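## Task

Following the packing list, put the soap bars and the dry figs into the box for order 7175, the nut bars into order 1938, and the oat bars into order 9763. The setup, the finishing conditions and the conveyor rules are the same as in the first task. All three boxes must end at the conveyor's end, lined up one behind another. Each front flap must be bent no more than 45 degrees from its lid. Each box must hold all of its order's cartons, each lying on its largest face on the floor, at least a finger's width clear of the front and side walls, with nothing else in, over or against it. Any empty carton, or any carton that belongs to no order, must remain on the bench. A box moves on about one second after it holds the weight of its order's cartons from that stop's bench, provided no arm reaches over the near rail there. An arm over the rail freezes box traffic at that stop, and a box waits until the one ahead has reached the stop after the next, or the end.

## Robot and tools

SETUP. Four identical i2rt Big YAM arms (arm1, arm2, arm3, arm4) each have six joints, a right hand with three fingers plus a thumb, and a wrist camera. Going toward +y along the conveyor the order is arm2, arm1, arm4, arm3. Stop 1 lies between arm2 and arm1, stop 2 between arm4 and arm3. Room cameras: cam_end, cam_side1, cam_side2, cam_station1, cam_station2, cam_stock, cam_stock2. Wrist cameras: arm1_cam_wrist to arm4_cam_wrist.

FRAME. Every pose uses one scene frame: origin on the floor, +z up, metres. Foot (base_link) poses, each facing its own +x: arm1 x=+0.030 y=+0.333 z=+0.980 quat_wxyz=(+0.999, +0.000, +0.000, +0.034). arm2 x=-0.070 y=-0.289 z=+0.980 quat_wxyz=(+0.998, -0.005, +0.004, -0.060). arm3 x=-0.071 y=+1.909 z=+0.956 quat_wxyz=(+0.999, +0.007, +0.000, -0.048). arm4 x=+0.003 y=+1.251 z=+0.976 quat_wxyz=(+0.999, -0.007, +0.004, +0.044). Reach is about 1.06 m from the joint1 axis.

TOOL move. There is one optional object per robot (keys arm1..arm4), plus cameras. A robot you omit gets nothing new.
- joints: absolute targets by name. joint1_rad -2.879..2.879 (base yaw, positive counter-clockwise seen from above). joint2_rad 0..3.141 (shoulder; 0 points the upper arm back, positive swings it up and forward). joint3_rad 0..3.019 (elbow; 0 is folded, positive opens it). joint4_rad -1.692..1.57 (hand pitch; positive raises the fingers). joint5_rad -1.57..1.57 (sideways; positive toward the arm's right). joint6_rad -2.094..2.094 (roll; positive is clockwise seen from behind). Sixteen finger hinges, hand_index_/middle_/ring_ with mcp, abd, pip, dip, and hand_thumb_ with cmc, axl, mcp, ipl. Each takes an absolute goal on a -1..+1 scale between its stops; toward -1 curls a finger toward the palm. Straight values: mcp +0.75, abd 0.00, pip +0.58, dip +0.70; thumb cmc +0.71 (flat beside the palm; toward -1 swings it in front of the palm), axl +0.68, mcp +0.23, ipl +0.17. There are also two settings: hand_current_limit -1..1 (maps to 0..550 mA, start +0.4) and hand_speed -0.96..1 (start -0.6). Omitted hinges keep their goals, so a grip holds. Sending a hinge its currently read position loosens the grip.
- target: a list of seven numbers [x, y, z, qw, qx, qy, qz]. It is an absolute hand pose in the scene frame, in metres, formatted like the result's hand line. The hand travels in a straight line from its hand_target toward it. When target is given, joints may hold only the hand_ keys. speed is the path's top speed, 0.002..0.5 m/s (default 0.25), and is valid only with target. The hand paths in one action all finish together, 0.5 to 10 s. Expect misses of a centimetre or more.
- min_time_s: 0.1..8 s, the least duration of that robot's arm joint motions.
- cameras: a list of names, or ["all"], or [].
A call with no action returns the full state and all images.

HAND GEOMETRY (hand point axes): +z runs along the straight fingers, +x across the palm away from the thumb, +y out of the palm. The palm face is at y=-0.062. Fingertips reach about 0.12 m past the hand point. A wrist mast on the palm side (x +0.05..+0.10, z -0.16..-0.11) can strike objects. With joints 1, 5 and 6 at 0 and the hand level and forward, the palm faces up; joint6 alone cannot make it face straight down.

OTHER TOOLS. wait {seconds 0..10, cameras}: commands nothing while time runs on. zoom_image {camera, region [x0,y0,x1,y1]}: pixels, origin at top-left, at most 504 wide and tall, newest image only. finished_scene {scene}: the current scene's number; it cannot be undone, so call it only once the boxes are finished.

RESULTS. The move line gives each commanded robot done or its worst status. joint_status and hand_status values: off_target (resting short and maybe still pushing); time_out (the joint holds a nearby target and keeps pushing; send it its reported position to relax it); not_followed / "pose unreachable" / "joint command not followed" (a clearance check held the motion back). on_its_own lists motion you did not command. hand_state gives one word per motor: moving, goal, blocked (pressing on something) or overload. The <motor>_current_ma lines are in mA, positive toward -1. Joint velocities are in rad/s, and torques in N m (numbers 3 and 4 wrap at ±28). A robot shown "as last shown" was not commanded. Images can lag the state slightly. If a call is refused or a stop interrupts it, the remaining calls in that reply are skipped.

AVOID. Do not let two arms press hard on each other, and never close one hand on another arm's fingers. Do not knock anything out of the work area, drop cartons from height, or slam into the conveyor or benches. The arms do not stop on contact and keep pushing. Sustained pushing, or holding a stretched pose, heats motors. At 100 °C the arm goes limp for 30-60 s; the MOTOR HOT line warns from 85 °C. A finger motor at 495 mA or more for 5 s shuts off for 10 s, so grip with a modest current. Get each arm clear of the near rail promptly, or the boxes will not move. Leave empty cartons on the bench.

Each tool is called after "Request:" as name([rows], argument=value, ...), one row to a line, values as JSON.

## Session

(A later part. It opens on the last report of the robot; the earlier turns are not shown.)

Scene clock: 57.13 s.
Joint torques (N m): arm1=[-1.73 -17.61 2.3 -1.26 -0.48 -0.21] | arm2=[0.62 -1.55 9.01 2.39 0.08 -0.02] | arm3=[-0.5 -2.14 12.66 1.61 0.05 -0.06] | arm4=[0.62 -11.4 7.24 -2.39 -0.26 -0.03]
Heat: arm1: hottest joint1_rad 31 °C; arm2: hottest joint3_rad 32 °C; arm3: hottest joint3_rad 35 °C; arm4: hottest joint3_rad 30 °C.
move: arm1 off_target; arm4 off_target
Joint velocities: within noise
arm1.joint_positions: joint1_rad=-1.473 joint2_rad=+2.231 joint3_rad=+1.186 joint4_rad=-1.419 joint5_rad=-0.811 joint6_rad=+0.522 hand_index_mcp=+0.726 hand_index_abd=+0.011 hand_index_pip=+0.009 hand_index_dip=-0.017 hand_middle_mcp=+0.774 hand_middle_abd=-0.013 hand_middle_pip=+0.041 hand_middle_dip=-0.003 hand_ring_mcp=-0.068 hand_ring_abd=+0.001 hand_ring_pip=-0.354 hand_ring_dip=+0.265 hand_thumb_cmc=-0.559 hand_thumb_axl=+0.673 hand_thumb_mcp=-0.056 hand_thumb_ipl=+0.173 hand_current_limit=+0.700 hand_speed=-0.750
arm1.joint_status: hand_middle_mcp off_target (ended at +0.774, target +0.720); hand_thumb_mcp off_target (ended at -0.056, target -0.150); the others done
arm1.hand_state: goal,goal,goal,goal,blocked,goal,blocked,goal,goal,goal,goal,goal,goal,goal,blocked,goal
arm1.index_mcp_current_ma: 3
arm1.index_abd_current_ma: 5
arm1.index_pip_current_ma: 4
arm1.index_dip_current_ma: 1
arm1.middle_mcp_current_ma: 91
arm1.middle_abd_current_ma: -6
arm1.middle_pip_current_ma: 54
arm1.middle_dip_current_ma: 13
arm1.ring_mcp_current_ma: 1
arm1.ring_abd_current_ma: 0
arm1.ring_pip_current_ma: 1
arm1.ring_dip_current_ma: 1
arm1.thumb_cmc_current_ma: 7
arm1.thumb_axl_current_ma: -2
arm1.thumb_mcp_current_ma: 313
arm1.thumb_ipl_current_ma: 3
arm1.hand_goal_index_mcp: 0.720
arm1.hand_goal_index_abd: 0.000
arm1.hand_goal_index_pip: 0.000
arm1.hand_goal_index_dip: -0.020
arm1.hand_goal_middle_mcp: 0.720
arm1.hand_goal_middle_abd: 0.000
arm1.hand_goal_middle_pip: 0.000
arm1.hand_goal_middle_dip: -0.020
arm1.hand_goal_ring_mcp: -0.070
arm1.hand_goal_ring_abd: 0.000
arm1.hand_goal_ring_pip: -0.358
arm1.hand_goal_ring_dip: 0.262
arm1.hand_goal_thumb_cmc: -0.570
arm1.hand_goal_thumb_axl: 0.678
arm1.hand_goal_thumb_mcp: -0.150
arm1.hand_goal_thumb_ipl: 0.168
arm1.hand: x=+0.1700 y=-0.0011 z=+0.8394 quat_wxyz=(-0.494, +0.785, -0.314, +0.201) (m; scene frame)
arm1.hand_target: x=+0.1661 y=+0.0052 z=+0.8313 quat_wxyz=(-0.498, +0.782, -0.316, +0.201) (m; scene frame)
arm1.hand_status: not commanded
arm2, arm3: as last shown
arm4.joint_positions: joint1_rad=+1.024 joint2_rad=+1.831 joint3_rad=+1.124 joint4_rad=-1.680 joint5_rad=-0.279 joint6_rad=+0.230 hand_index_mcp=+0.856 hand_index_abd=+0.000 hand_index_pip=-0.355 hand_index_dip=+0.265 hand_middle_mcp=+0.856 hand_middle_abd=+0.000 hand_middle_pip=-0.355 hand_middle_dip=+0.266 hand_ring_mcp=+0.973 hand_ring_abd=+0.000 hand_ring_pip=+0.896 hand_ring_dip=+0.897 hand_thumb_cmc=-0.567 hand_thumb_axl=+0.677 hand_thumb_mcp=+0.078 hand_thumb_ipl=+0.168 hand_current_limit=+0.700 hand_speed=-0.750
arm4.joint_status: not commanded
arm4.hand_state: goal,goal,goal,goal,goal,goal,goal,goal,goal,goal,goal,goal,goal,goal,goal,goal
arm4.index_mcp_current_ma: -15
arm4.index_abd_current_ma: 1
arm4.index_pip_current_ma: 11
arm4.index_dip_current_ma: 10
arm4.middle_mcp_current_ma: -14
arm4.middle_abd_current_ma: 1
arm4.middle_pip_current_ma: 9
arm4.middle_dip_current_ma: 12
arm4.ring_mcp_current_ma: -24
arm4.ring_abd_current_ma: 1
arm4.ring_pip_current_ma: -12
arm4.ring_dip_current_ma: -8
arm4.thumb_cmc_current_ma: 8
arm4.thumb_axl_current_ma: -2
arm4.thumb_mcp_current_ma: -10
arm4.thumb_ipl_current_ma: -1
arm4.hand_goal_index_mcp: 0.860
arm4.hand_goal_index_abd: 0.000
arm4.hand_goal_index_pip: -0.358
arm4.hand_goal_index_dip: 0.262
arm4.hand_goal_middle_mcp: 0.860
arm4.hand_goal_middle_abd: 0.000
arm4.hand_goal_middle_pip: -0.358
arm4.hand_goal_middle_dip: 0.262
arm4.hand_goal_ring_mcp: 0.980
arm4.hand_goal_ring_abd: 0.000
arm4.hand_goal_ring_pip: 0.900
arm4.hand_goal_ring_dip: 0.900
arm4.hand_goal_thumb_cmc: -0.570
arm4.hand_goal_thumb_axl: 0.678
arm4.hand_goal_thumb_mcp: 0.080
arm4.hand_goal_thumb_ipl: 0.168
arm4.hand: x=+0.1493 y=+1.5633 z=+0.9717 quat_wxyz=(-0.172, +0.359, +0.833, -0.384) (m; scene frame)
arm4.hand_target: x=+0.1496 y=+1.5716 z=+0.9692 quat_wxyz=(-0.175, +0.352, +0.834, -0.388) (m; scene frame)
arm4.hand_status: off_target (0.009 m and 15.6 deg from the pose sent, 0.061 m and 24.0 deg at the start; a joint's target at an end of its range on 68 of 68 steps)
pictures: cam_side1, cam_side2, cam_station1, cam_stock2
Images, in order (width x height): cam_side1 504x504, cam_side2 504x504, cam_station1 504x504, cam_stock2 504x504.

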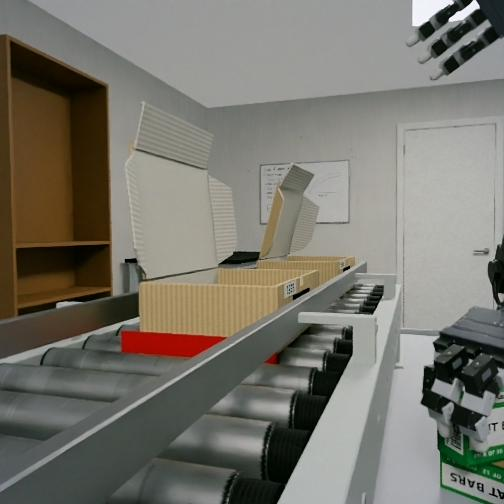

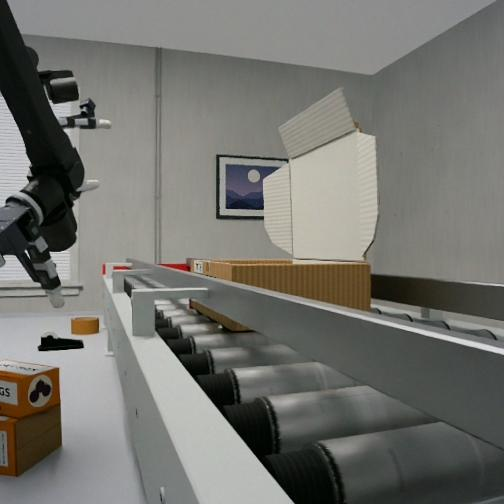

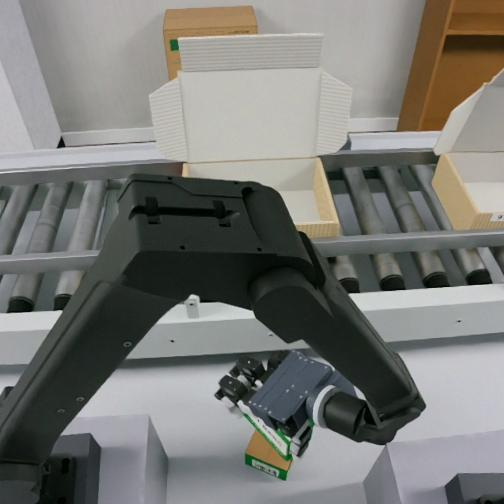

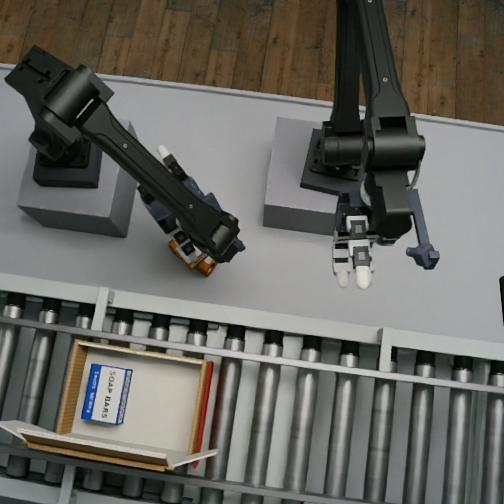

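Request:
move(arm1={"joints":{"hand_index_mcp":0.87,"hand_middle_mcp":0.87,"hand_thumb_mcp":0.12}}, arm4={"target":[0.15,1.572,0.91,0.2013,-0.3159,-0.7820,0.4982],"speed":0.12})

Request:
move(arm1={"target":[0.180,-0.016,0.831,-0.4982,0.7820,-0.3159,0.2013],"speed":0.06}, cameras=["cam_station1","cam_stock2","cam_side1","cam_side2","cam_station2"])

Request:
zoom_image(camera="cam_station1", region=[190, 350, 380, 504])

Request:
zoom_image(camera="cam_side1", region=[404, 300, 504, 504])

Request:
zoom_image(camera="cam_stock2", region=[130, 130, 270, 300])

Request:
zoom_image(camera="cam_station2", region=[60, 280, 320, 504])

Request:
zoom_image(camera="cam_side2", region=[0, 200, 130, 500])

Scene clock: 59.50 s.
Joint torques (N m): arm1=[-1.79 -17.49 2.62 -1.32 -0.47 -0.19] | arm2=[0.32 -1.26 8.96 2.39 0.08 -0.03] | arm3=[-0.26 -2.2 12.53 1.69 0.07 -0.07] | arm4=[-0.03 -13.16 5.6 -2.65 -0.06 -0.01]
Heat: arm1: hottest joint1_rad 31 °C; arm2: hottest joint3_rad 32 °C; arm3: hottest joint3_rad 36 °C; arm4: hottest joint3_rad 30 °C.
move: arm1 off_target; arm4 off_target
Joint velocities: within noise
arm1.joint_positions: joint1_rad=-1.473 joint2_rad=+2.231 joint3_rad=+1.182 joint4_rad=-1.417 joint5_rad=-0.811 joint6_rad=+0.520 hand_index_mcp=+0.850 hand_index_abd=+0.004 hand_index_pip=+0.001 hand_index_dip=-0.017 hand_middle_mcp=+0.850 hand_middle_abd=-0.003 hand_middle_pip=+0.002 hand_middle_dip=-0.017 hand_ring_mcp=-0.068 hand_ring_abd=+0.001 hand_ring_pip=-0.354 hand_ring_dip=+0.265 hand_thumb_cmc=-0.568 hand_thumb_axl=+0.676 hand_thumb_mcp=+0.115 hand_thumb_ipl=+0.170 hand_current_limit=+0.700 hand_speed=-0.750
arm1.joint_status: hand_index_mcp off_target (ended at +0.850, target +0.870); the others done
arm1.hand_state: blocked,goal,goal,goal,goal,goal,goal,goal,goal,goal,goal,goal,goal,goal,goal,goal
arm1.index_mcp_current_ma: -18
arm1.index_abd_current_ma: 1
arm1.index_pip_current_ma: 0
arm1.index_dip_current_ma: 1
arm1.middle_mcp_current_ma: -18
arm1.middle_abd_current_ma: 0
arm1.middle_pip_current_ma: 0
arm1.middle_dip_current_ma: 1
arm1.ring_mcp_current_ma: 1
arm1.ring_abd_current_ma: 0
arm1.ring_pip_current_ma: 1
arm1.ring_dip_current_ma: 1
arm1.thumb_cmc_current_ma: 0
arm1.thumb_axl_current_ma: -1
arm1.thumb_mcp_current_ma: -2
arm1.thumb_ipl_current_ma: 1
arm1.hand_goal_index_mcp: 0.870
arm1.hand_goal_index_abd: 0.000
arm1.hand_goal_index_pip: 0.000
arm1.hand_goal_index_dip: -0.020
arm1.hand_goal_middle_mcp: 0.870
arm1.hand_goal_middle_abd: 0.000
arm1.hand_goal_middle_pip: 0.000
arm1.hand_goal_middle_dip: -0.020
arm1.hand_goal_ring_mcp: -0.070
arm1.hand_goal_ring_abd: 0.000
arm1.hand_goal_ring_pip: -0.358
arm1.hand_goal_ring_dip: 0.262
arm1.hand_goal_thumb_cmc: -0.570
arm1.hand_goal_thumb_axl: 0.678
arm1.hand_goal_thumb_mcp: 0.120
arm1.hand_goal_thumb_ipl: 0.168
arm1.hand: x=+0.1698 y=+0.0003 z=+0.8388 quat_wxyz=(-0.494, +0.785, -0.314, +0.201) (m; scene frame)
arm1.hand_target: x=+0.1661 y=+0.0051 z=+0.8313 quat_wxyz=(-0.498, +0.782, -0.316, +0.201) (m; scene frame)
arm1.hand_status: not commanded
arm2, arm3: as last shown
arm4.joint_positions: joint1_rad=+1.024 joint2_rad=+2.033 joint3_rad=+1.195 joint4_rad=-1.680 joint5_rad=-0.279 joint6_rad=+0.181 hand_index_mcp=+0.855 hand_index_abd=+0.000 hand_index_pip=-0.355 hand_index_dip=+0.265 hand_middle_mcp=+0.855 hand_middle_abd=+0.000 hand_middle_pip=-0.355 hand_middle_dip=+0.266 hand_ring_mcp=+0.973 hand_ring_abd=+0.000 hand_ring_pip=+0.896 hand_ring_dip=+0.897 hand_thumb_cmc=-0.568 hand_thumb_axl=+0.677 hand_thumb_mcp=+0.078 hand_thumb_ipl=+0.168 hand_current_limit=+0.700 hand_speed=-0.750
arm4.joint_status: not commanded
arm4.hand_state: goal,goal,goal,goal,goal,goal,goal,goal,goal,goal,goal,goal,goal,goal,goal,goal
arm4.index_mcp_current_ma: -17
arm4.index_abd_current_ma: 1
arm4.index_pip_current_ma: 9
arm4.index_dip_current_ma: 10
arm4.middle_mcp_current_ma: -17
arm4.middle_abd_current_ma: 1
arm4.middle_pip_current_ma: 8
arm4.middle_dip_current_ma: 12
arm4.ring_mcp_current_ma: -25
arm4.ring_abd_current_ma: 1
arm4.ring_pip_current_ma: -12
arm4.ring_dip_current_ma: -8
arm4.thumb_cmc_current_ma: 8
arm4.thumb_axl_current_ma: -2
arm4.thumb_mcp_current_ma: -10
arm4.thumb_ipl_current_ma: -1
arm4.hand_goal_index_mcp: 0.860
arm4.hand_goal_index_abd: 0.000
arm4.hand_goal_index_pip: -0.358
arm4.hand_goal_index_dip: 0.262
arm4.hand_goal_middle_mcp: 0.860
arm4.hand_goal_middle_abd: 0.000
arm4.hand_goal_middle_pip: -0.358
arm4.hand_goal_middle_dip: 0.262
arm4.hand_goal_ring_mcp: 0.980
arm4.hand_goal_ring_abd: 0.000
arm4.hand_goal_ring_pip: 0.900
arm4.hand_goal_ring_dip: 0.900
arm4.hand_goal_thumb_cmc: -0.570
arm4.hand_goal_thumb_axl: 0.678
arm4.hand_goal_thumb_mcp: 0.080
arm4.hand_goal_thumb_ipl: 0.168
arm4.hand: x=+0.1478 y=+1.5687 z=+0.9142 quat_wxyz=(-0.186, +0.337, +0.813, -0.437) (m; scene frame)
arm4.hand_target: x=+0.1496 y=+1.5715 z=+0.9094 quat_wxyz=(-0.188, +0.333, +0.810, -0.444) (m; scene frame)
arm4.hand_status: off_target (0.006 m and 8.4 deg from the pose sent, 0.062 m and 15.6 deg at the start; a joint's target at an end of its range on 54 of 54 steps)
pictures: none

Scene clock: 60.53 s.
Joint torques (N m): arm1=[-0.09 -17.38 4.78 -2.19 -0.64 -0.01] | arm2=[0.38 -1.38 9.02 2.37 0.09 -0.03] | arm3=[-0.09 -1.49 12.44 1.58 0.05 -0.04] | arm4=[-0.09 -13.16 5.6 -2.61 -0.06 -0.01]
Heat: arm1: hottest joint1_rad 31 °C; arm2: hottest joint3_rad 32 °C; arm3: hottest joint3_rad 36 °C; arm4: hottest joint3_rad 30 °C.
move: arm1 done
Joint velocities: within noise
arm1.joint_positions: joint1_rad=-1.467 joint2_rad=+2.250 joint3_rad=+1.226 joint4_rad=-1.424 joint5_rad=-0.825 joint6_rad=+0.525 hand_index_mcp=+0.866 hand_index_abd=+0.004 hand_index_pip=+0.002 hand_index_dip=-0.017 hand_middle_mcp=+0.850 hand_middle_abd=-0.002 hand_middle_pip=+0.002 hand_middle_dip=-0.017 hand_ring_mcp=-0.068 hand_ring_abd=+0.001 hand_ring_pip=-0.354 hand_ring_dip=+0.265 hand_thumb_cmc=-0.568 hand_thumb_axl=+0.676 hand_thumb_mcp=+0.115 hand_thumb_ipl=+0.170 hand_current_limit=+0.700 hand_speed=-0.750
arm1.joint_status: not commanded
arm1.hand_state: goal,goal,goal,goal,goal,goal,goal,goal,goal,goal,goal,goal,goal,goal,goal,goal
arm1.index_mcp_current_ma: -1
arm1.index_abd_current_ma: 1
arm1.index_pip_current_ma: 0
arm1.index_dip_current_ma: 1
arm1.middle_mcp_current_ma: -18
arm1.middle_abd_current_ma: 0
arm1.middle_pip_current_ma: 0
arm1.middle_dip_current_ma: 1
arm1.ring_mcp_current_ma: 1
arm1.ring_abd_current_ma: 0
arm1.ring_pip_current_ma: 1
arm1.ring_dip_current_ma: 1
arm1.thumb_cmc_current_ma: 0
arm1.thumb_axl_current_ma: -1
arm1.thumb_mcp_current_ma: -2
arm1.thumb_ipl_current_ma: 1
arm1.hand_goal_index_mcp: 0.870
arm1.hand_goal_index_abd: 0.000
arm1.hand_goal_index_pip: 0.000
arm1.hand_goal_index_dip: -0.020
arm1.hand_goal_middle_mcp: 0.870
arm1.hand_goal_middle_abd: 0.000
arm1.hand_goal_middle_pip: 0.000
arm1.hand_goal_middle_dip: -0.020
arm1.hand_goal_ring_mcp: -0.070
arm1.hand_goal_ring_abd: 0.000
arm1.hand_goal_ring_pip: -0.358
arm1.hand_goal_ring_dip: 0.262
arm1.hand_goal_thumb_cmc: -0.570
arm1.hand_goal_thumb_axl: 0.678
arm1.hand_goal_thumb_mcp: 0.120
arm1.hand_goal_thumb_ipl: 0.168
arm1.hand: x=+0.1766 y=-0.0155 z=+0.8365 quat_wxyz=(-0.490, +0.786, -0.313, +0.208) (m; scene frame)
arm1.hand_target: x=+0.1800 y=-0.0158 z=+0.8311 quat_wxyz=(-0.498, +0.782, -0.316, +0.201) (m; scene frame)
arm1.hand_status: done (0.007 m and 1.3 deg from the pose sent, 0.021 m and 0.6 deg at the start)
arm2, arm3, arm4: as last shown
pictures: cam_side1, cam_side2, cam_station1, cam_station2, cam_stock2
Images, in order (width x height): cam_side1 504x504, cam_side2 504x504, cam_station1 504x504, cam_station2 504x504, cam_stock2 504x504.

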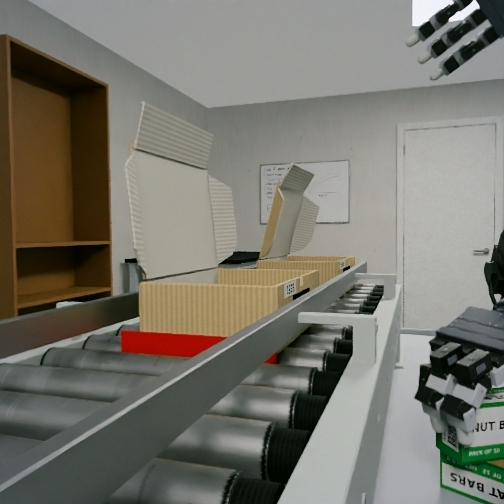

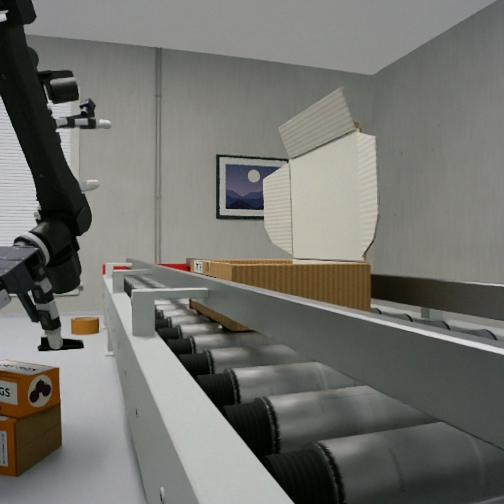

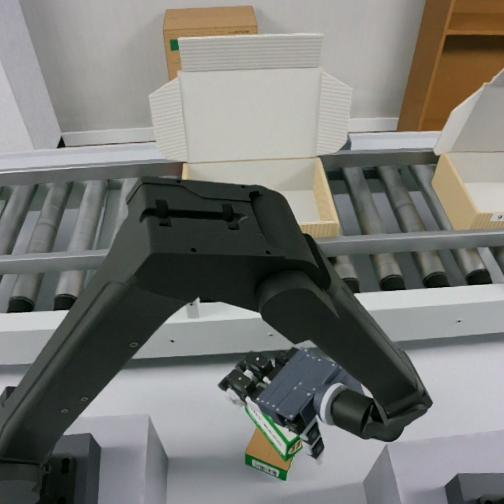

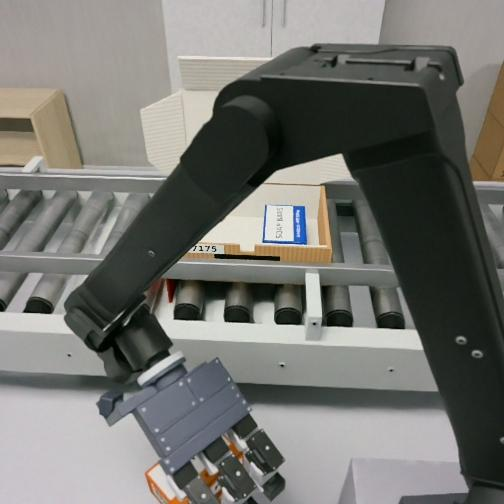

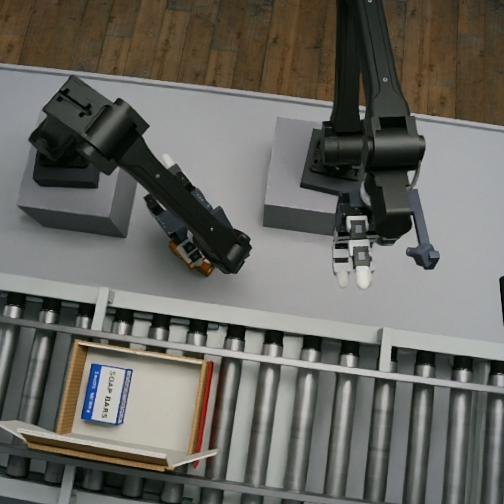

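Scaled by 2.653 from the camera's 504x504 image, which has a finer 720x720 frame.

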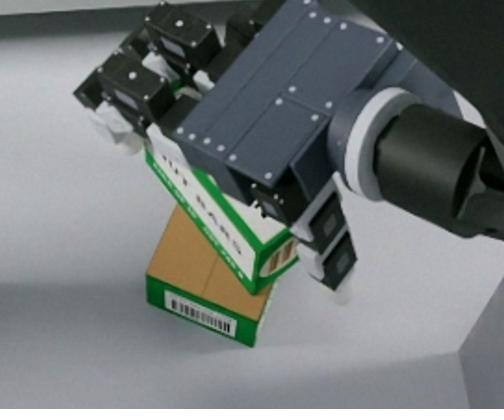

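Scaled by 2.471 from the camera's 504x504 image, which has a finer 720x720 frame.

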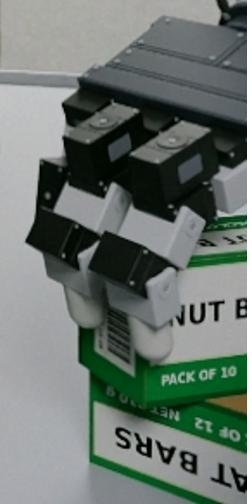

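Scaled by 2.965 from the camera's 504x504 image, which has a finer 720x720 frame.

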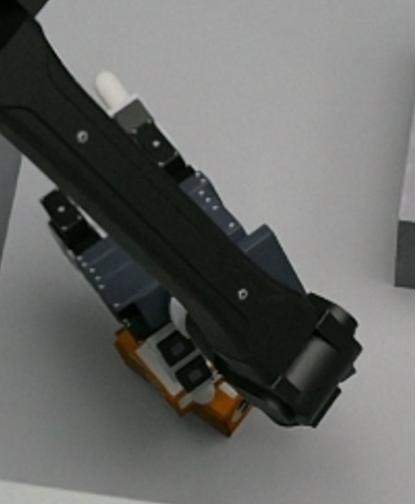

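Scaled by 1.938 from the camera's 504x504 image, which has a finer 720x720 frame.

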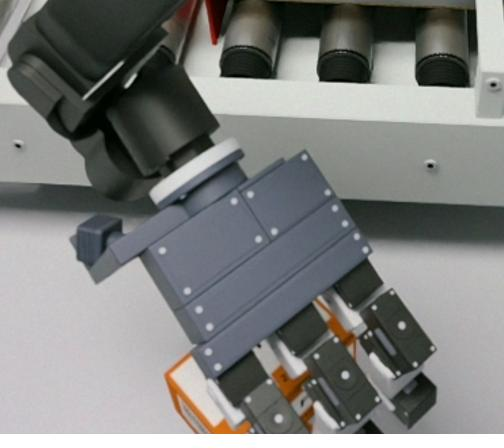

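Scaled by 1.680 from the camera's 504x504 image, which has a finer 720x720 frame.

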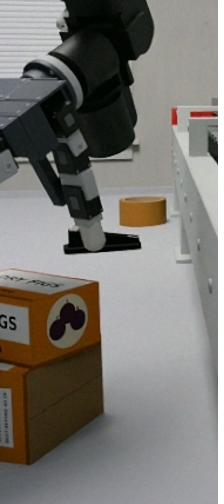

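Request:
move(arm1={"target":[0.196,-0.013,0.831,-0.4982,0.7820,-0.3159,0.2013],"speed":0.06,"joints":{"hand_index_abd":-0.12,"hand_middle_abd":0.12}}, arm4={"target":[0.150,1.590,0.88,0.2013,-0.3159,-0.7820,0.4982],"speed":0.1}, cameras=["cam_station1","cam_stock2","cam_side1","cam_side2","cam_station2","cam_stock"])

Request:
zoom_image(camera="cam_station1", region=[190, 350, 380, 504])

Request:
zoom_image(camera="cam_side1", region=[404, 300, 504, 504])

Request:
zoom_image(camera="cam_stock2", region=[130, 130, 270, 300])

Request:
zoom_image(camera="cam_station2", region=[60, 280, 320, 504])

Request:
zoom_image(camera="cam_side2", region=[0, 250, 100, 500])

Scene clock: 64.50 s.
Joint torques (N m): arm1=[-0.15 -17.67 4.52 -1.29 -0.7 0.03] | arm2=[0.62 -1.08 9.02 2.4 0.09 -0.02] | arm3=[-0.44 -1.03 12.55 1.7 0.04 -0.09] | arm4=[0.91 -14.21 5.31 -2.63 -0.26 -0.01]
Heat: arm1: hottest joint1_rad 31 °C; arm2: hottest joint3_rad 32 °C; arm3: hottest joint3_rad 36 °C; arm4: hottest joint3_rad 30 °C.
move: arm1 done; arm4 off_target
Joint velocities: within noise
arm1.joint_positions: joint1_rad=-1.436 joint2_rad=+2.251 joint3_rad=+1.227 joint4_rad=-1.424 joint5_rad=-0.852 joint6_rad=+0.555 hand_index_mcp=+0.864 hand_index_abd=-0.116 hand_index_pip=+0.001 hand_index_dip=-0.017 hand_middle_mcp=+0.850 hand_middle_abd=+0.117 hand_middle_pip=+0.002 hand_middle_dip=-0.017 hand_ring_mcp=-0.068 hand_ring_abd=+0.001 hand_ring_pip=-0.354 hand_ring_dip=+0.265 hand_thumb_cmc=-0.568 hand_thumb_axl=+0.676 hand_thumb_mcp=+0.123 hand_thumb_ipl=+0.170 hand_current_limit=+0.700 hand_speed=-0.750
arm1.joint_status: all done
arm1.hand_state: goal,goal,goal,goal,goal,goal,goal,goal,goal,goal,goal,goal,goal,goal,goal,goal
arm1.index_mcp_current_ma: -3
arm1.index_abd_current_ma: 1
arm1.index_pip_current_ma: 0
arm1.index_dip_current_ma: 1
arm1.middle_mcp_current_ma: -18
arm1.middle_abd_current_ma: -1
arm1.middle_pip_current_ma: 0
arm1.middle_dip_current_ma: 1
arm1.ring_mcp_current_ma: 1
arm1.ring_abd_current_ma: 0
arm1.ring_pip_current_ma: 1
arm1.ring_dip_current_ma: 1
arm1.thumb_cmc_current_ma: 0
arm1.thumb_axl_current_ma: -1
arm1.thumb_mcp_current_ma: 1
arm1.thumb_ipl_current_ma: 1
arm1.hand_goal_index_mcp: 0.870
arm1.hand_goal_index_abd: -0.120
arm1.hand_goal_index_pip: 0.000
arm1.hand_goal_index_dip: -0.020
arm1.hand_goal_middle_mcp: 0.870
arm1.hand_goal_middle_abd: 0.120
arm1.hand_goal_middle_pip: 0.000
arm1.hand_goal_middle_dip: -0.020
arm1.hand_goal_ring_mcp: -0.070
arm1.hand_goal_ring_abd: 0.000
arm1.hand_goal_ring_pip: -0.358
arm1.hand_goal_ring_dip: 0.262
arm1.hand_goal_thumb_cmc: -0.570
arm1.hand_goal_thumb_axl: 0.678
arm1.hand_goal_thumb_mcp: 0.120
arm1.hand_goal_thumb_ipl: 0.168
arm1.hand: x=+0.1904 y=-0.0098 z=+0.8385 quat_wxyz=(-0.498, +0.781, -0.317, +0.204) (m; scene frame)
arm1.hand_target: x=+0.1960 y=-0.0130 z=+0.8312 quat_wxyz=(-0.498, +0.782, -0.316, +0.201) (m; scene frame)
arm1.hand_status: done (0.010 m and 0.4 deg from the pose sent, 0.020 m and 1.4 deg at the start)
arm2, arm3: as last shown
arm4.joint_positions: joint1_rad=+1.026 joint2_rad=+2.136 joint3_rad=+1.274 joint4_rad=-1.680 joint5_rad=-0.286 joint6_rad=+0.180 hand_index_mcp=+0.855 hand_index_abd=+0.000 hand_index_pip=-0.355 hand_index_dip=+0.265 hand_middle_mcp=+0.855 hand_middle_abd=+0.000 hand_middle_pip=-0.356 hand_middle_dip=+0.266 hand_ring_mcp=+0.973 hand_ring_abd=+0.000 hand_ring_pip=+0.896 hand_ring_dip=+0.897 hand_thumb_cmc=-0.568 hand_thumb_axl=+0.677 hand_thumb_mcp=+0.078 hand_thumb_ipl=+0.168 hand_current_limit=+0.700 hand_speed=-0.750
arm4.joint_status: not commanded
arm4.hand_state: goal,goal,goal,goal,goal,goal,goal,goal,goal,goal,goal,goal,goal,goal,goal,goal
arm4.index_mcp_current_ma: -18
arm4.index_abd_current_ma: 1
arm4.index_pip_current_ma: 9
arm4.index_dip_current_ma: 9
arm4.middle_mcp_current_ma: -17
arm4.middle_abd_current_ma: 1
arm4.middle_pip_current_ma: 8
arm4.middle_dip_current_ma: 12
arm4.ring_mcp_current_ma: -25
arm4.ring_abd_current_ma: 1
arm4.ring_pip_current_ma: -12
arm4.ring_dip_current_ma: -8
arm4.thumb_cmc_current_ma: 8
arm4.thumb_axl_current_ma: -2
arm4.thumb_mcp_current_ma: -10
arm4.thumb_ipl_current_ma: -1
arm4.hand_goal_index_mcp: 0.860
arm4.hand_goal_index_abd: 0.000
arm4.hand_goal_index_pip: -0.358
arm4.hand_goal_index_dip: 0.262
arm4.hand_goal_middle_mcp: 0.860
arm4.hand_goal_middle_abd: 0.000
arm4.hand_goal_middle_pip: -0.358
arm4.hand_goal_middle_dip: 0.262
arm4.hand_goal_ring_mcp: 0.980
arm4.hand_goal_ring_abd: 0.000
arm4.hand_goal_ring_pip: 0.900
arm4.hand_goal_ring_dip: 0.900
arm4.hand_goal_thumb_cmc: -0.570
arm4.hand_goal_thumb_axl: 0.678
arm4.hand_goal_thumb_mcp: 0.080
arm4.hand_goal_thumb_ipl: 0.168
arm4.hand: x=+0.1538 y=+1.5856 z=+0.8861 quat_wxyz=(-0.189, +0.337, +0.806, -0.448) (m; scene frame)
arm4.hand_target: x=+0.1496 y=+1.5895 z=+0.8797 quat_wxyz=(-0.191, +0.329, +0.804, -0.457) (m; scene frame)
arm4.hand_status: off_target (0.008 m and 7.0 deg from the pose sent, 0.040 m and 8.4 deg at the start; a joint's target at an end of its range on 36 of 36 steps)
pictures: cam_side1, cam_side2, cam_station1, cam_station2, cam_stock, cam_stock2
Images, in order (width x height): cam_side1 504x504, cam_side2 504x504, cam_station1 504x504, cam_station2 504x504, cam_stock 504x504, cam_stock2 504x504.

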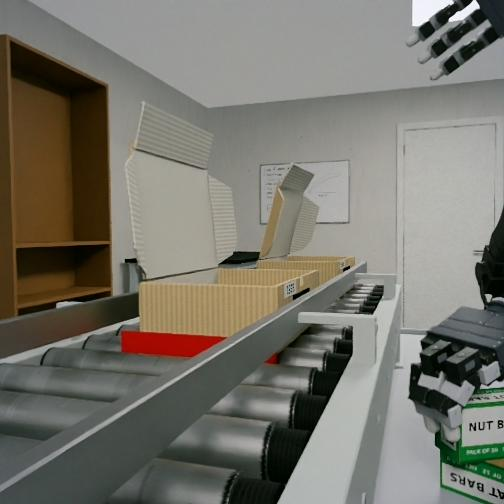

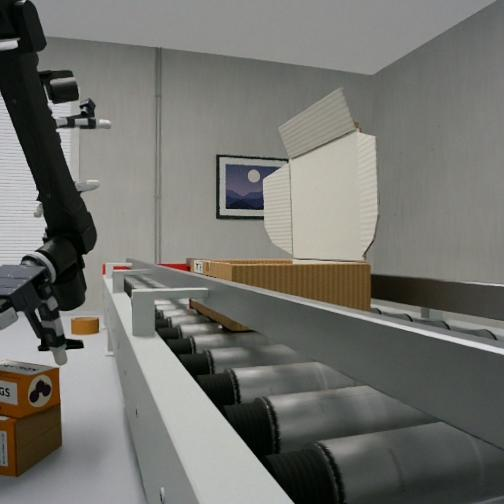

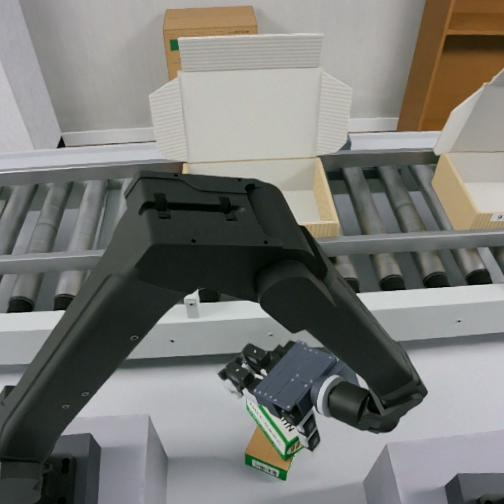

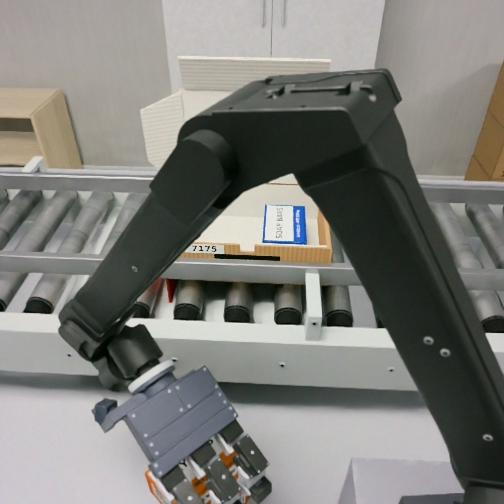

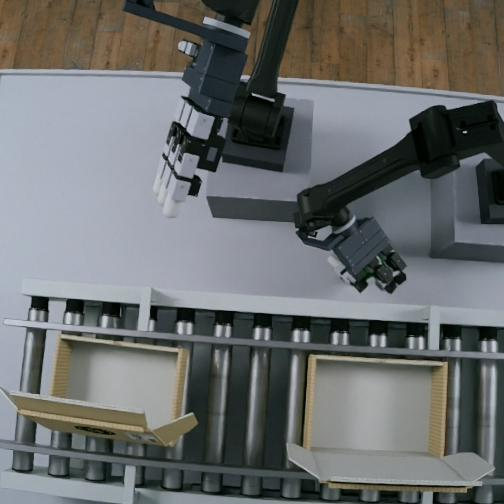

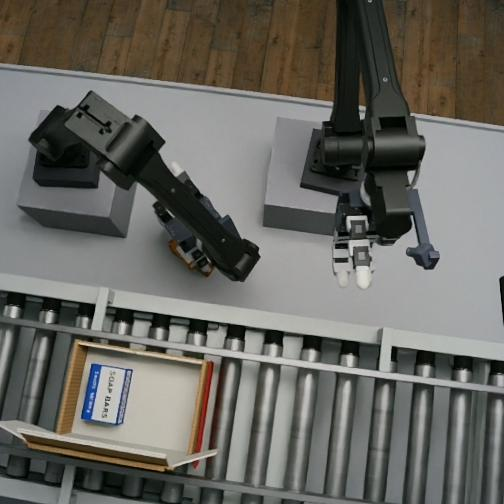

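Scaled by 2.653 from the camera's 504x504 image, which has a finer 720x720 frame.

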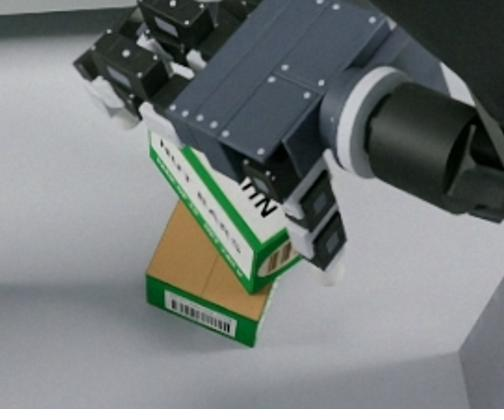

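Scaled by 2.471 from the camera's 504x504 image, which has a finer 720x720 frame.

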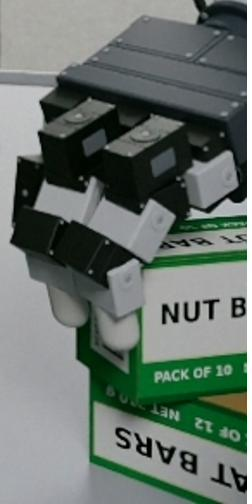

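Scaled by 2.965 from the camera's 504x504 image, which has a finer 720x720 frame.

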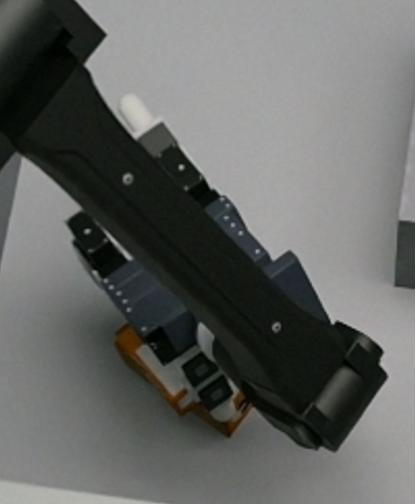

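Scaled by 1.938 from the camera's 504x504 image, which has a finer 720x720 frame.

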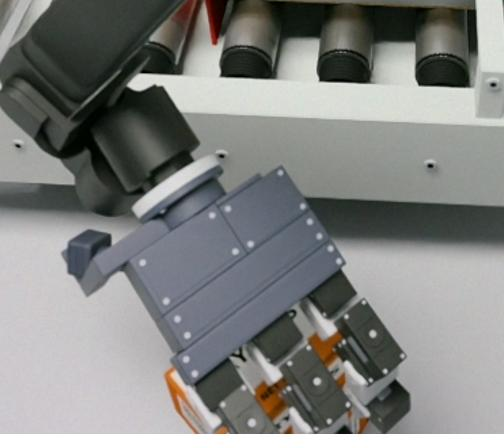

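Scaled by 2.016 from the camera's 504x504 image, which has a finer 720x720 frame.

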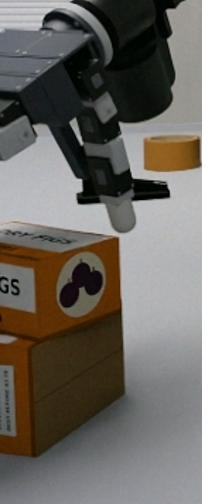

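Request:
move(arm1={"target":[0.176,0.003,0.831,-0.4889,0.7674,-0.3498,0.2228],"speed":0.06}, arm4={"target":[0.150,1.597,0.85,0.2013,-0.3159,-0.7820,0.4982],"speed":0.1}, cameras=["cam_station1","cam_stock2","cam_side1","cam_side2","cam_station2","cam_stock"])

Request:
zoom_image(camera="cam_station1", region=[190, 350, 380, 504])

Request:
zoom_image(camera="cam_side1", region=[404, 300, 504, 504])

Request:
zoom_image(camera="cam_stock2", region=[150, 170, 250, 300])

Request:
zoom_image(camera="cam_station2", region=[60, 320, 320, 504])

Request:
zoom_image(camera="cam_side2", region=[0, 250, 100, 500])

Scene clock: 66.80 s.
Joint torques (N m): arm1=[-2.02 -19.19 2.4 -1.14 -0.62 -0.02] | arm2=[0.44 -1.26 8.98 2.43 0.08 -0.02] | arm3=[-0.97 -1.9 12.64 1.62 0.05 -0.09] | arm4=[0.85 -14.8 4.93 -2.77 -0.25 -0.01]
Heat: arm1: hottest joint1_rad 31 °C; arm2: hottest joint3_rad 32 °C; arm3: hottest joint3_rad 37 °C; arm4: hottest joint3_rad 30 °C.
move: arm1 done; arm4 off_target
Joint velocities: within noise
arm1.joint_positions: joint1_rad=-1.468 joint2_rad=+2.236 joint3_rad=+1.158 joint4_rad=-1.346 joint5_rad=-0.879 joint6_rad=+0.588 hand_index_mcp=+0.864 hand_index_abd=-0.116 hand_index_pip=+0.001 hand_index_dip=-0.017 hand_middle_mcp=+0.850 hand_middle_abd=+0.117 hand_middle_pip=+0.002 hand_middle_dip=-0.017 hand_ring_mcp=-0.068 hand_ring_abd=+0.001 hand_ring_pip=-0.354 hand_ring_dip=+0.265 hand_thumb_cmc=-0.568 hand_thumb_axl=+0.676 hand_thumb_mcp=+0.121 hand_thumb_ipl=+0.170 hand_current_limit=+0.700 hand_speed=-0.750
arm1.joint_status: not commanded
arm1.hand_state: goal,goal,goal,goal,goal,goal,goal,goal,goal,goal,goal,goal,goal,goal,goal,goal
arm1.index_mcp_current_ma: -3
arm1.index_abd_current_ma: 1
arm1.index_pip_current_ma: 0
arm1.index_dip_current_ma: 1
arm1.middle_mcp_current_ma: -18
arm1.middle_abd_current_ma: 0
arm1.middle_pip_current_ma: 0
arm1.middle_dip_current_ma: 1
arm1.ring_mcp_current_ma: 1
arm1.ring_abd_current_ma: 0
arm1.ring_pip_current_ma: 1
arm1.ring_dip_current_ma: 1
arm1.thumb_cmc_current_ma: 0
arm1.thumb_axl_current_ma: -1
arm1.thumb_mcp_current_ma: 0
arm1.thumb_ipl_current_ma: 1
arm1.hand_goal_index_mcp: 0.870
arm1.hand_goal_index_abd: -0.120
arm1.hand_goal_index_pip: 0.000
arm1.hand_goal_index_dip: -0.020
arm1.hand_goal_middle_mcp: 0.870
arm1.hand_goal_middle_abd: 0.120
arm1.hand_goal_middle_pip: 0.000
arm1.hand_goal_middle_dip: -0.020
arm1.hand_goal_ring_mcp: -0.070
arm1.hand_goal_ring_abd: 0.000
arm1.hand_goal_ring_pip: -0.358
arm1.hand_goal_ring_dip: 0.262
arm1.hand_goal_thumb_cmc: -0.570
arm1.hand_goal_thumb_axl: 0.678
arm1.hand_goal_thumb_mcp: 0.120
arm1.hand_goal_thumb_ipl: 0.168
arm1.hand: x=+0.1794 y=+0.0029 z=+0.8314 quat_wxyz=(-0.491, +0.769, -0.343, +0.221) (m; scene frame)
arm1.hand_target: x=+0.1760 y=+0.0030 z=+0.8310 quat_wxyz=(-0.489, +0.767, -0.350, +0.223) (m; scene frame)
arm1.hand_status: done (0.003 m and 0.9 deg from the pose sent, 0.021 m and 4.7 deg at the start)
arm2, arm3: as last shown
arm4.joint_positions: joint1_rad=+1.030 joint2_rad=+2.231 joint3_rad=+1.334 joint4_rad=-1.680 joint5_rad=-0.290 joint6_rad=+0.172 hand_index_mcp=+0.855 hand_index_abd=+0.000 hand_index_pip=-0.355 hand_index_dip=+0.265 hand_middle_mcp=+0.855 hand_middle_abd=+0.000 hand_middle_pip=-0.356 hand_middle_dip=+0.266 hand_ring_mcp=+0.973 hand_ring_abd=+0.000 hand_ring_pip=+0.896 hand_ring_dip=+0.897 hand_thumb_cmc=-0.568 hand_thumb_axl=+0.677 hand_thumb_mcp=+0.078 hand_thumb_ipl=+0.168 hand_current_limit=+0.700 hand_speed=-0.750
arm4.joint_status: not commanded
arm4.hand_state: goal,goal,goal,goal,goal,goal,goal,goal,goal,goal,goal,goal,goal,goal,goal,goal
arm4.index_mcp_current_ma: -18
arm4.index_abd_current_ma: 1
arm4.index_pip_current_ma: 8
arm4.index_dip_current_ma: 9
arm4.middle_mcp_current_ma: -18
arm4.middle_abd_current_ma: 1
arm4.middle_pip_current_ma: 7
arm4.middle_dip_current_ma: 12
arm4.ring_mcp_current_ma: -25
arm4.ring_abd_current_ma: 1
arm4.ring_pip_current_ma: -12
arm4.ring_dip_current_ma: -8
arm4.thumb_cmc_current_ma: 8
arm4.thumb_axl_current_ma: -2
arm4.thumb_mcp_current_ma: -10
arm4.thumb_ipl_current_ma: -1
arm4.hand_goal_index_mcp: 0.860
arm4.hand_goal_index_abd: 0.000
arm4.hand_goal_index_pip: -0.358
arm4.hand_goal_index_dip: 0.262
arm4.hand_goal_middle_mcp: 0.860
arm4.hand_goal_middle_abd: 0.000
arm4.hand_goal_middle_pip: -0.358
arm4.hand_goal_middle_dip: 0.262
arm4.hand_goal_ring_mcp: 0.980
arm4.hand_goal_ring_abd: 0.000
arm4.hand_goal_ring_pip: 0.900
arm4.hand_goal_ring_dip: 0.900
arm4.hand_goal_thumb_cmc: -0.570
arm4.hand_goal_thumb_axl: 0.678
arm4.hand_goal_thumb_mcp: 0.080
arm4.hand_goal_thumb_ipl: 0.168
arm4.hand: x=+0.1549 y=+1.5941 z=+0.8572 quat_wxyz=(-0.193, +0.332, +0.799, -0.462) (m; scene frame)
arm4.hand_target: x=+0.1498 y=+1.5964 z=+0.8498 quat_wxyz=(-0.195, +0.324, +0.796, -0.472) (m; scene frame)
arm4.hand_status: off_target (0.009 m and 5.0 deg from the pose sent, 0.038 m and 7.0 deg at the start; a joint's target at an end of its range on 40 of 40 steps)
pictures: cam_side1, cam_side2, cam_station1, cam_station2, cam_stock, cam_stock2
Images, in order (width x height): cam_side1 504x504, cam_side2 504x504, cam_station1 504x504, cam_station2 504x504, cam_stock 504x504, cam_stock2 504x504.

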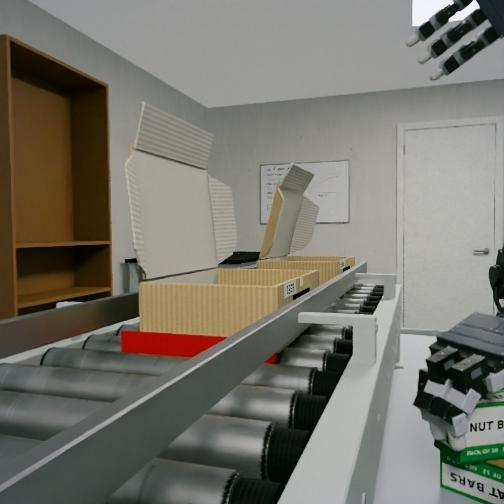

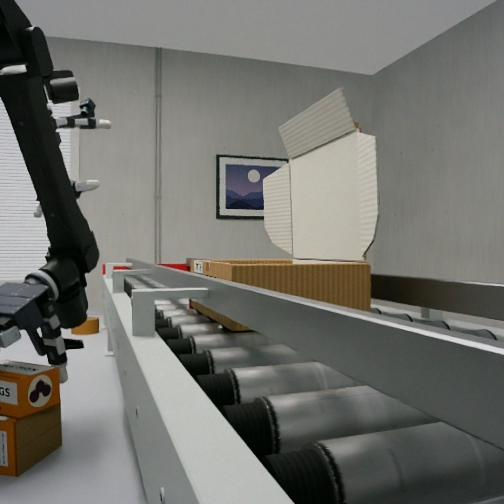

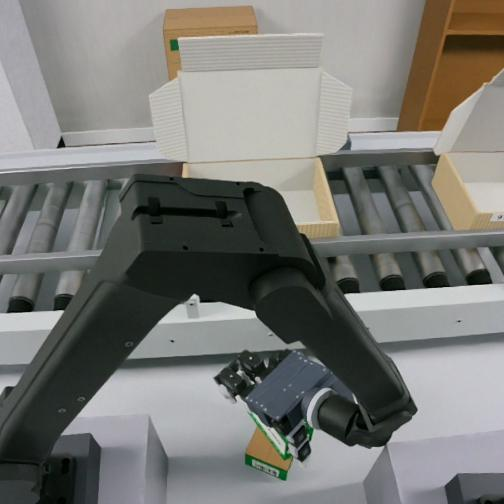

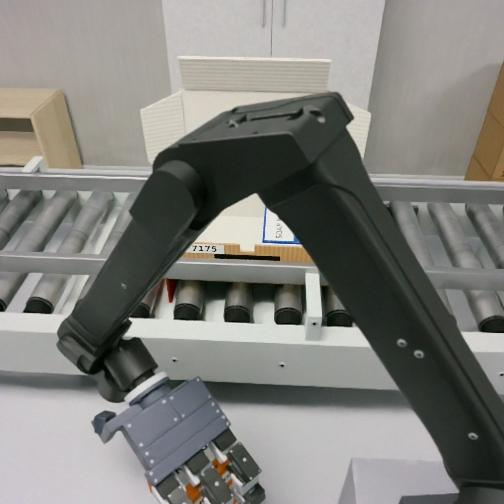

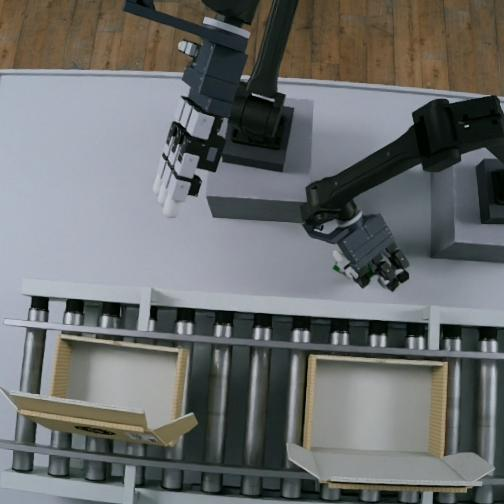

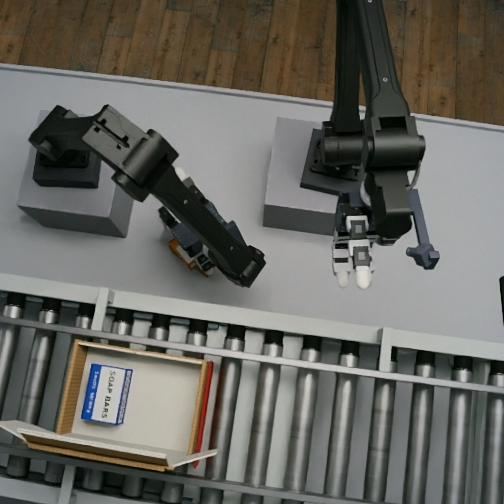

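Scaled by 2.653 from the camera's 504x504 image, which has a finer 720x720 frame.

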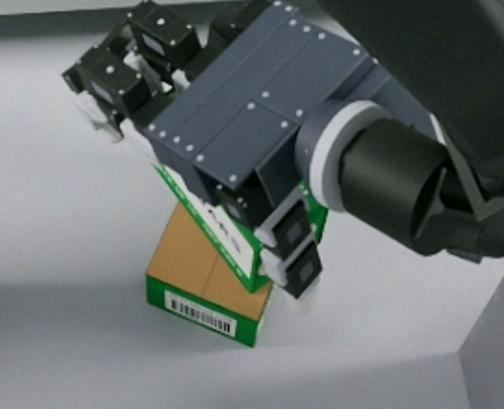

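Scaled by 2.471 from the camera's 504x504 image, which has a finer 720x720 frame.

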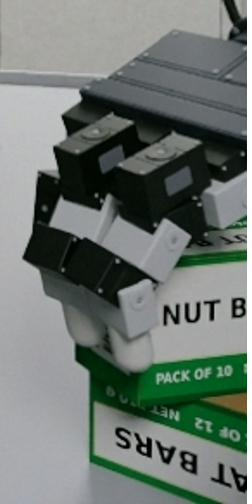

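Scaled by 3.877 from the camera's 504x504 image, which has a finer 720x720 frame.

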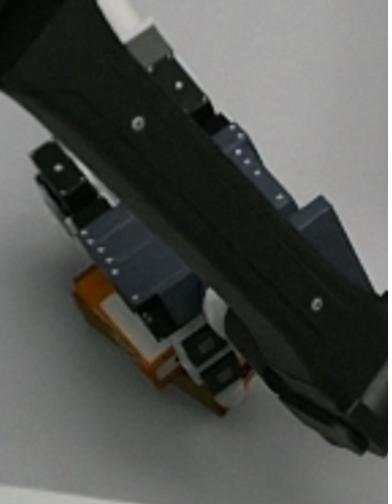

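Scaled by 1.938 from the camera's 504x504 image, which has a finer 720x720 frame.

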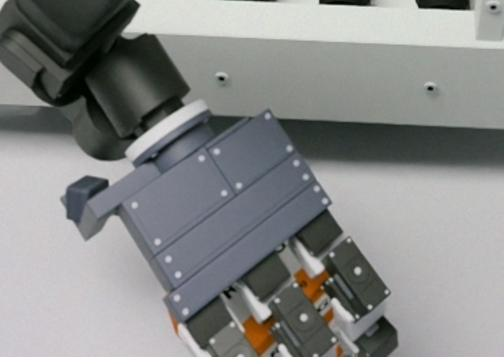

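Scaled by 2.016 from the camera's 504x504 image, which has a finer 720x720 frame.

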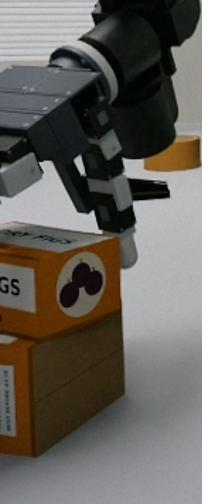

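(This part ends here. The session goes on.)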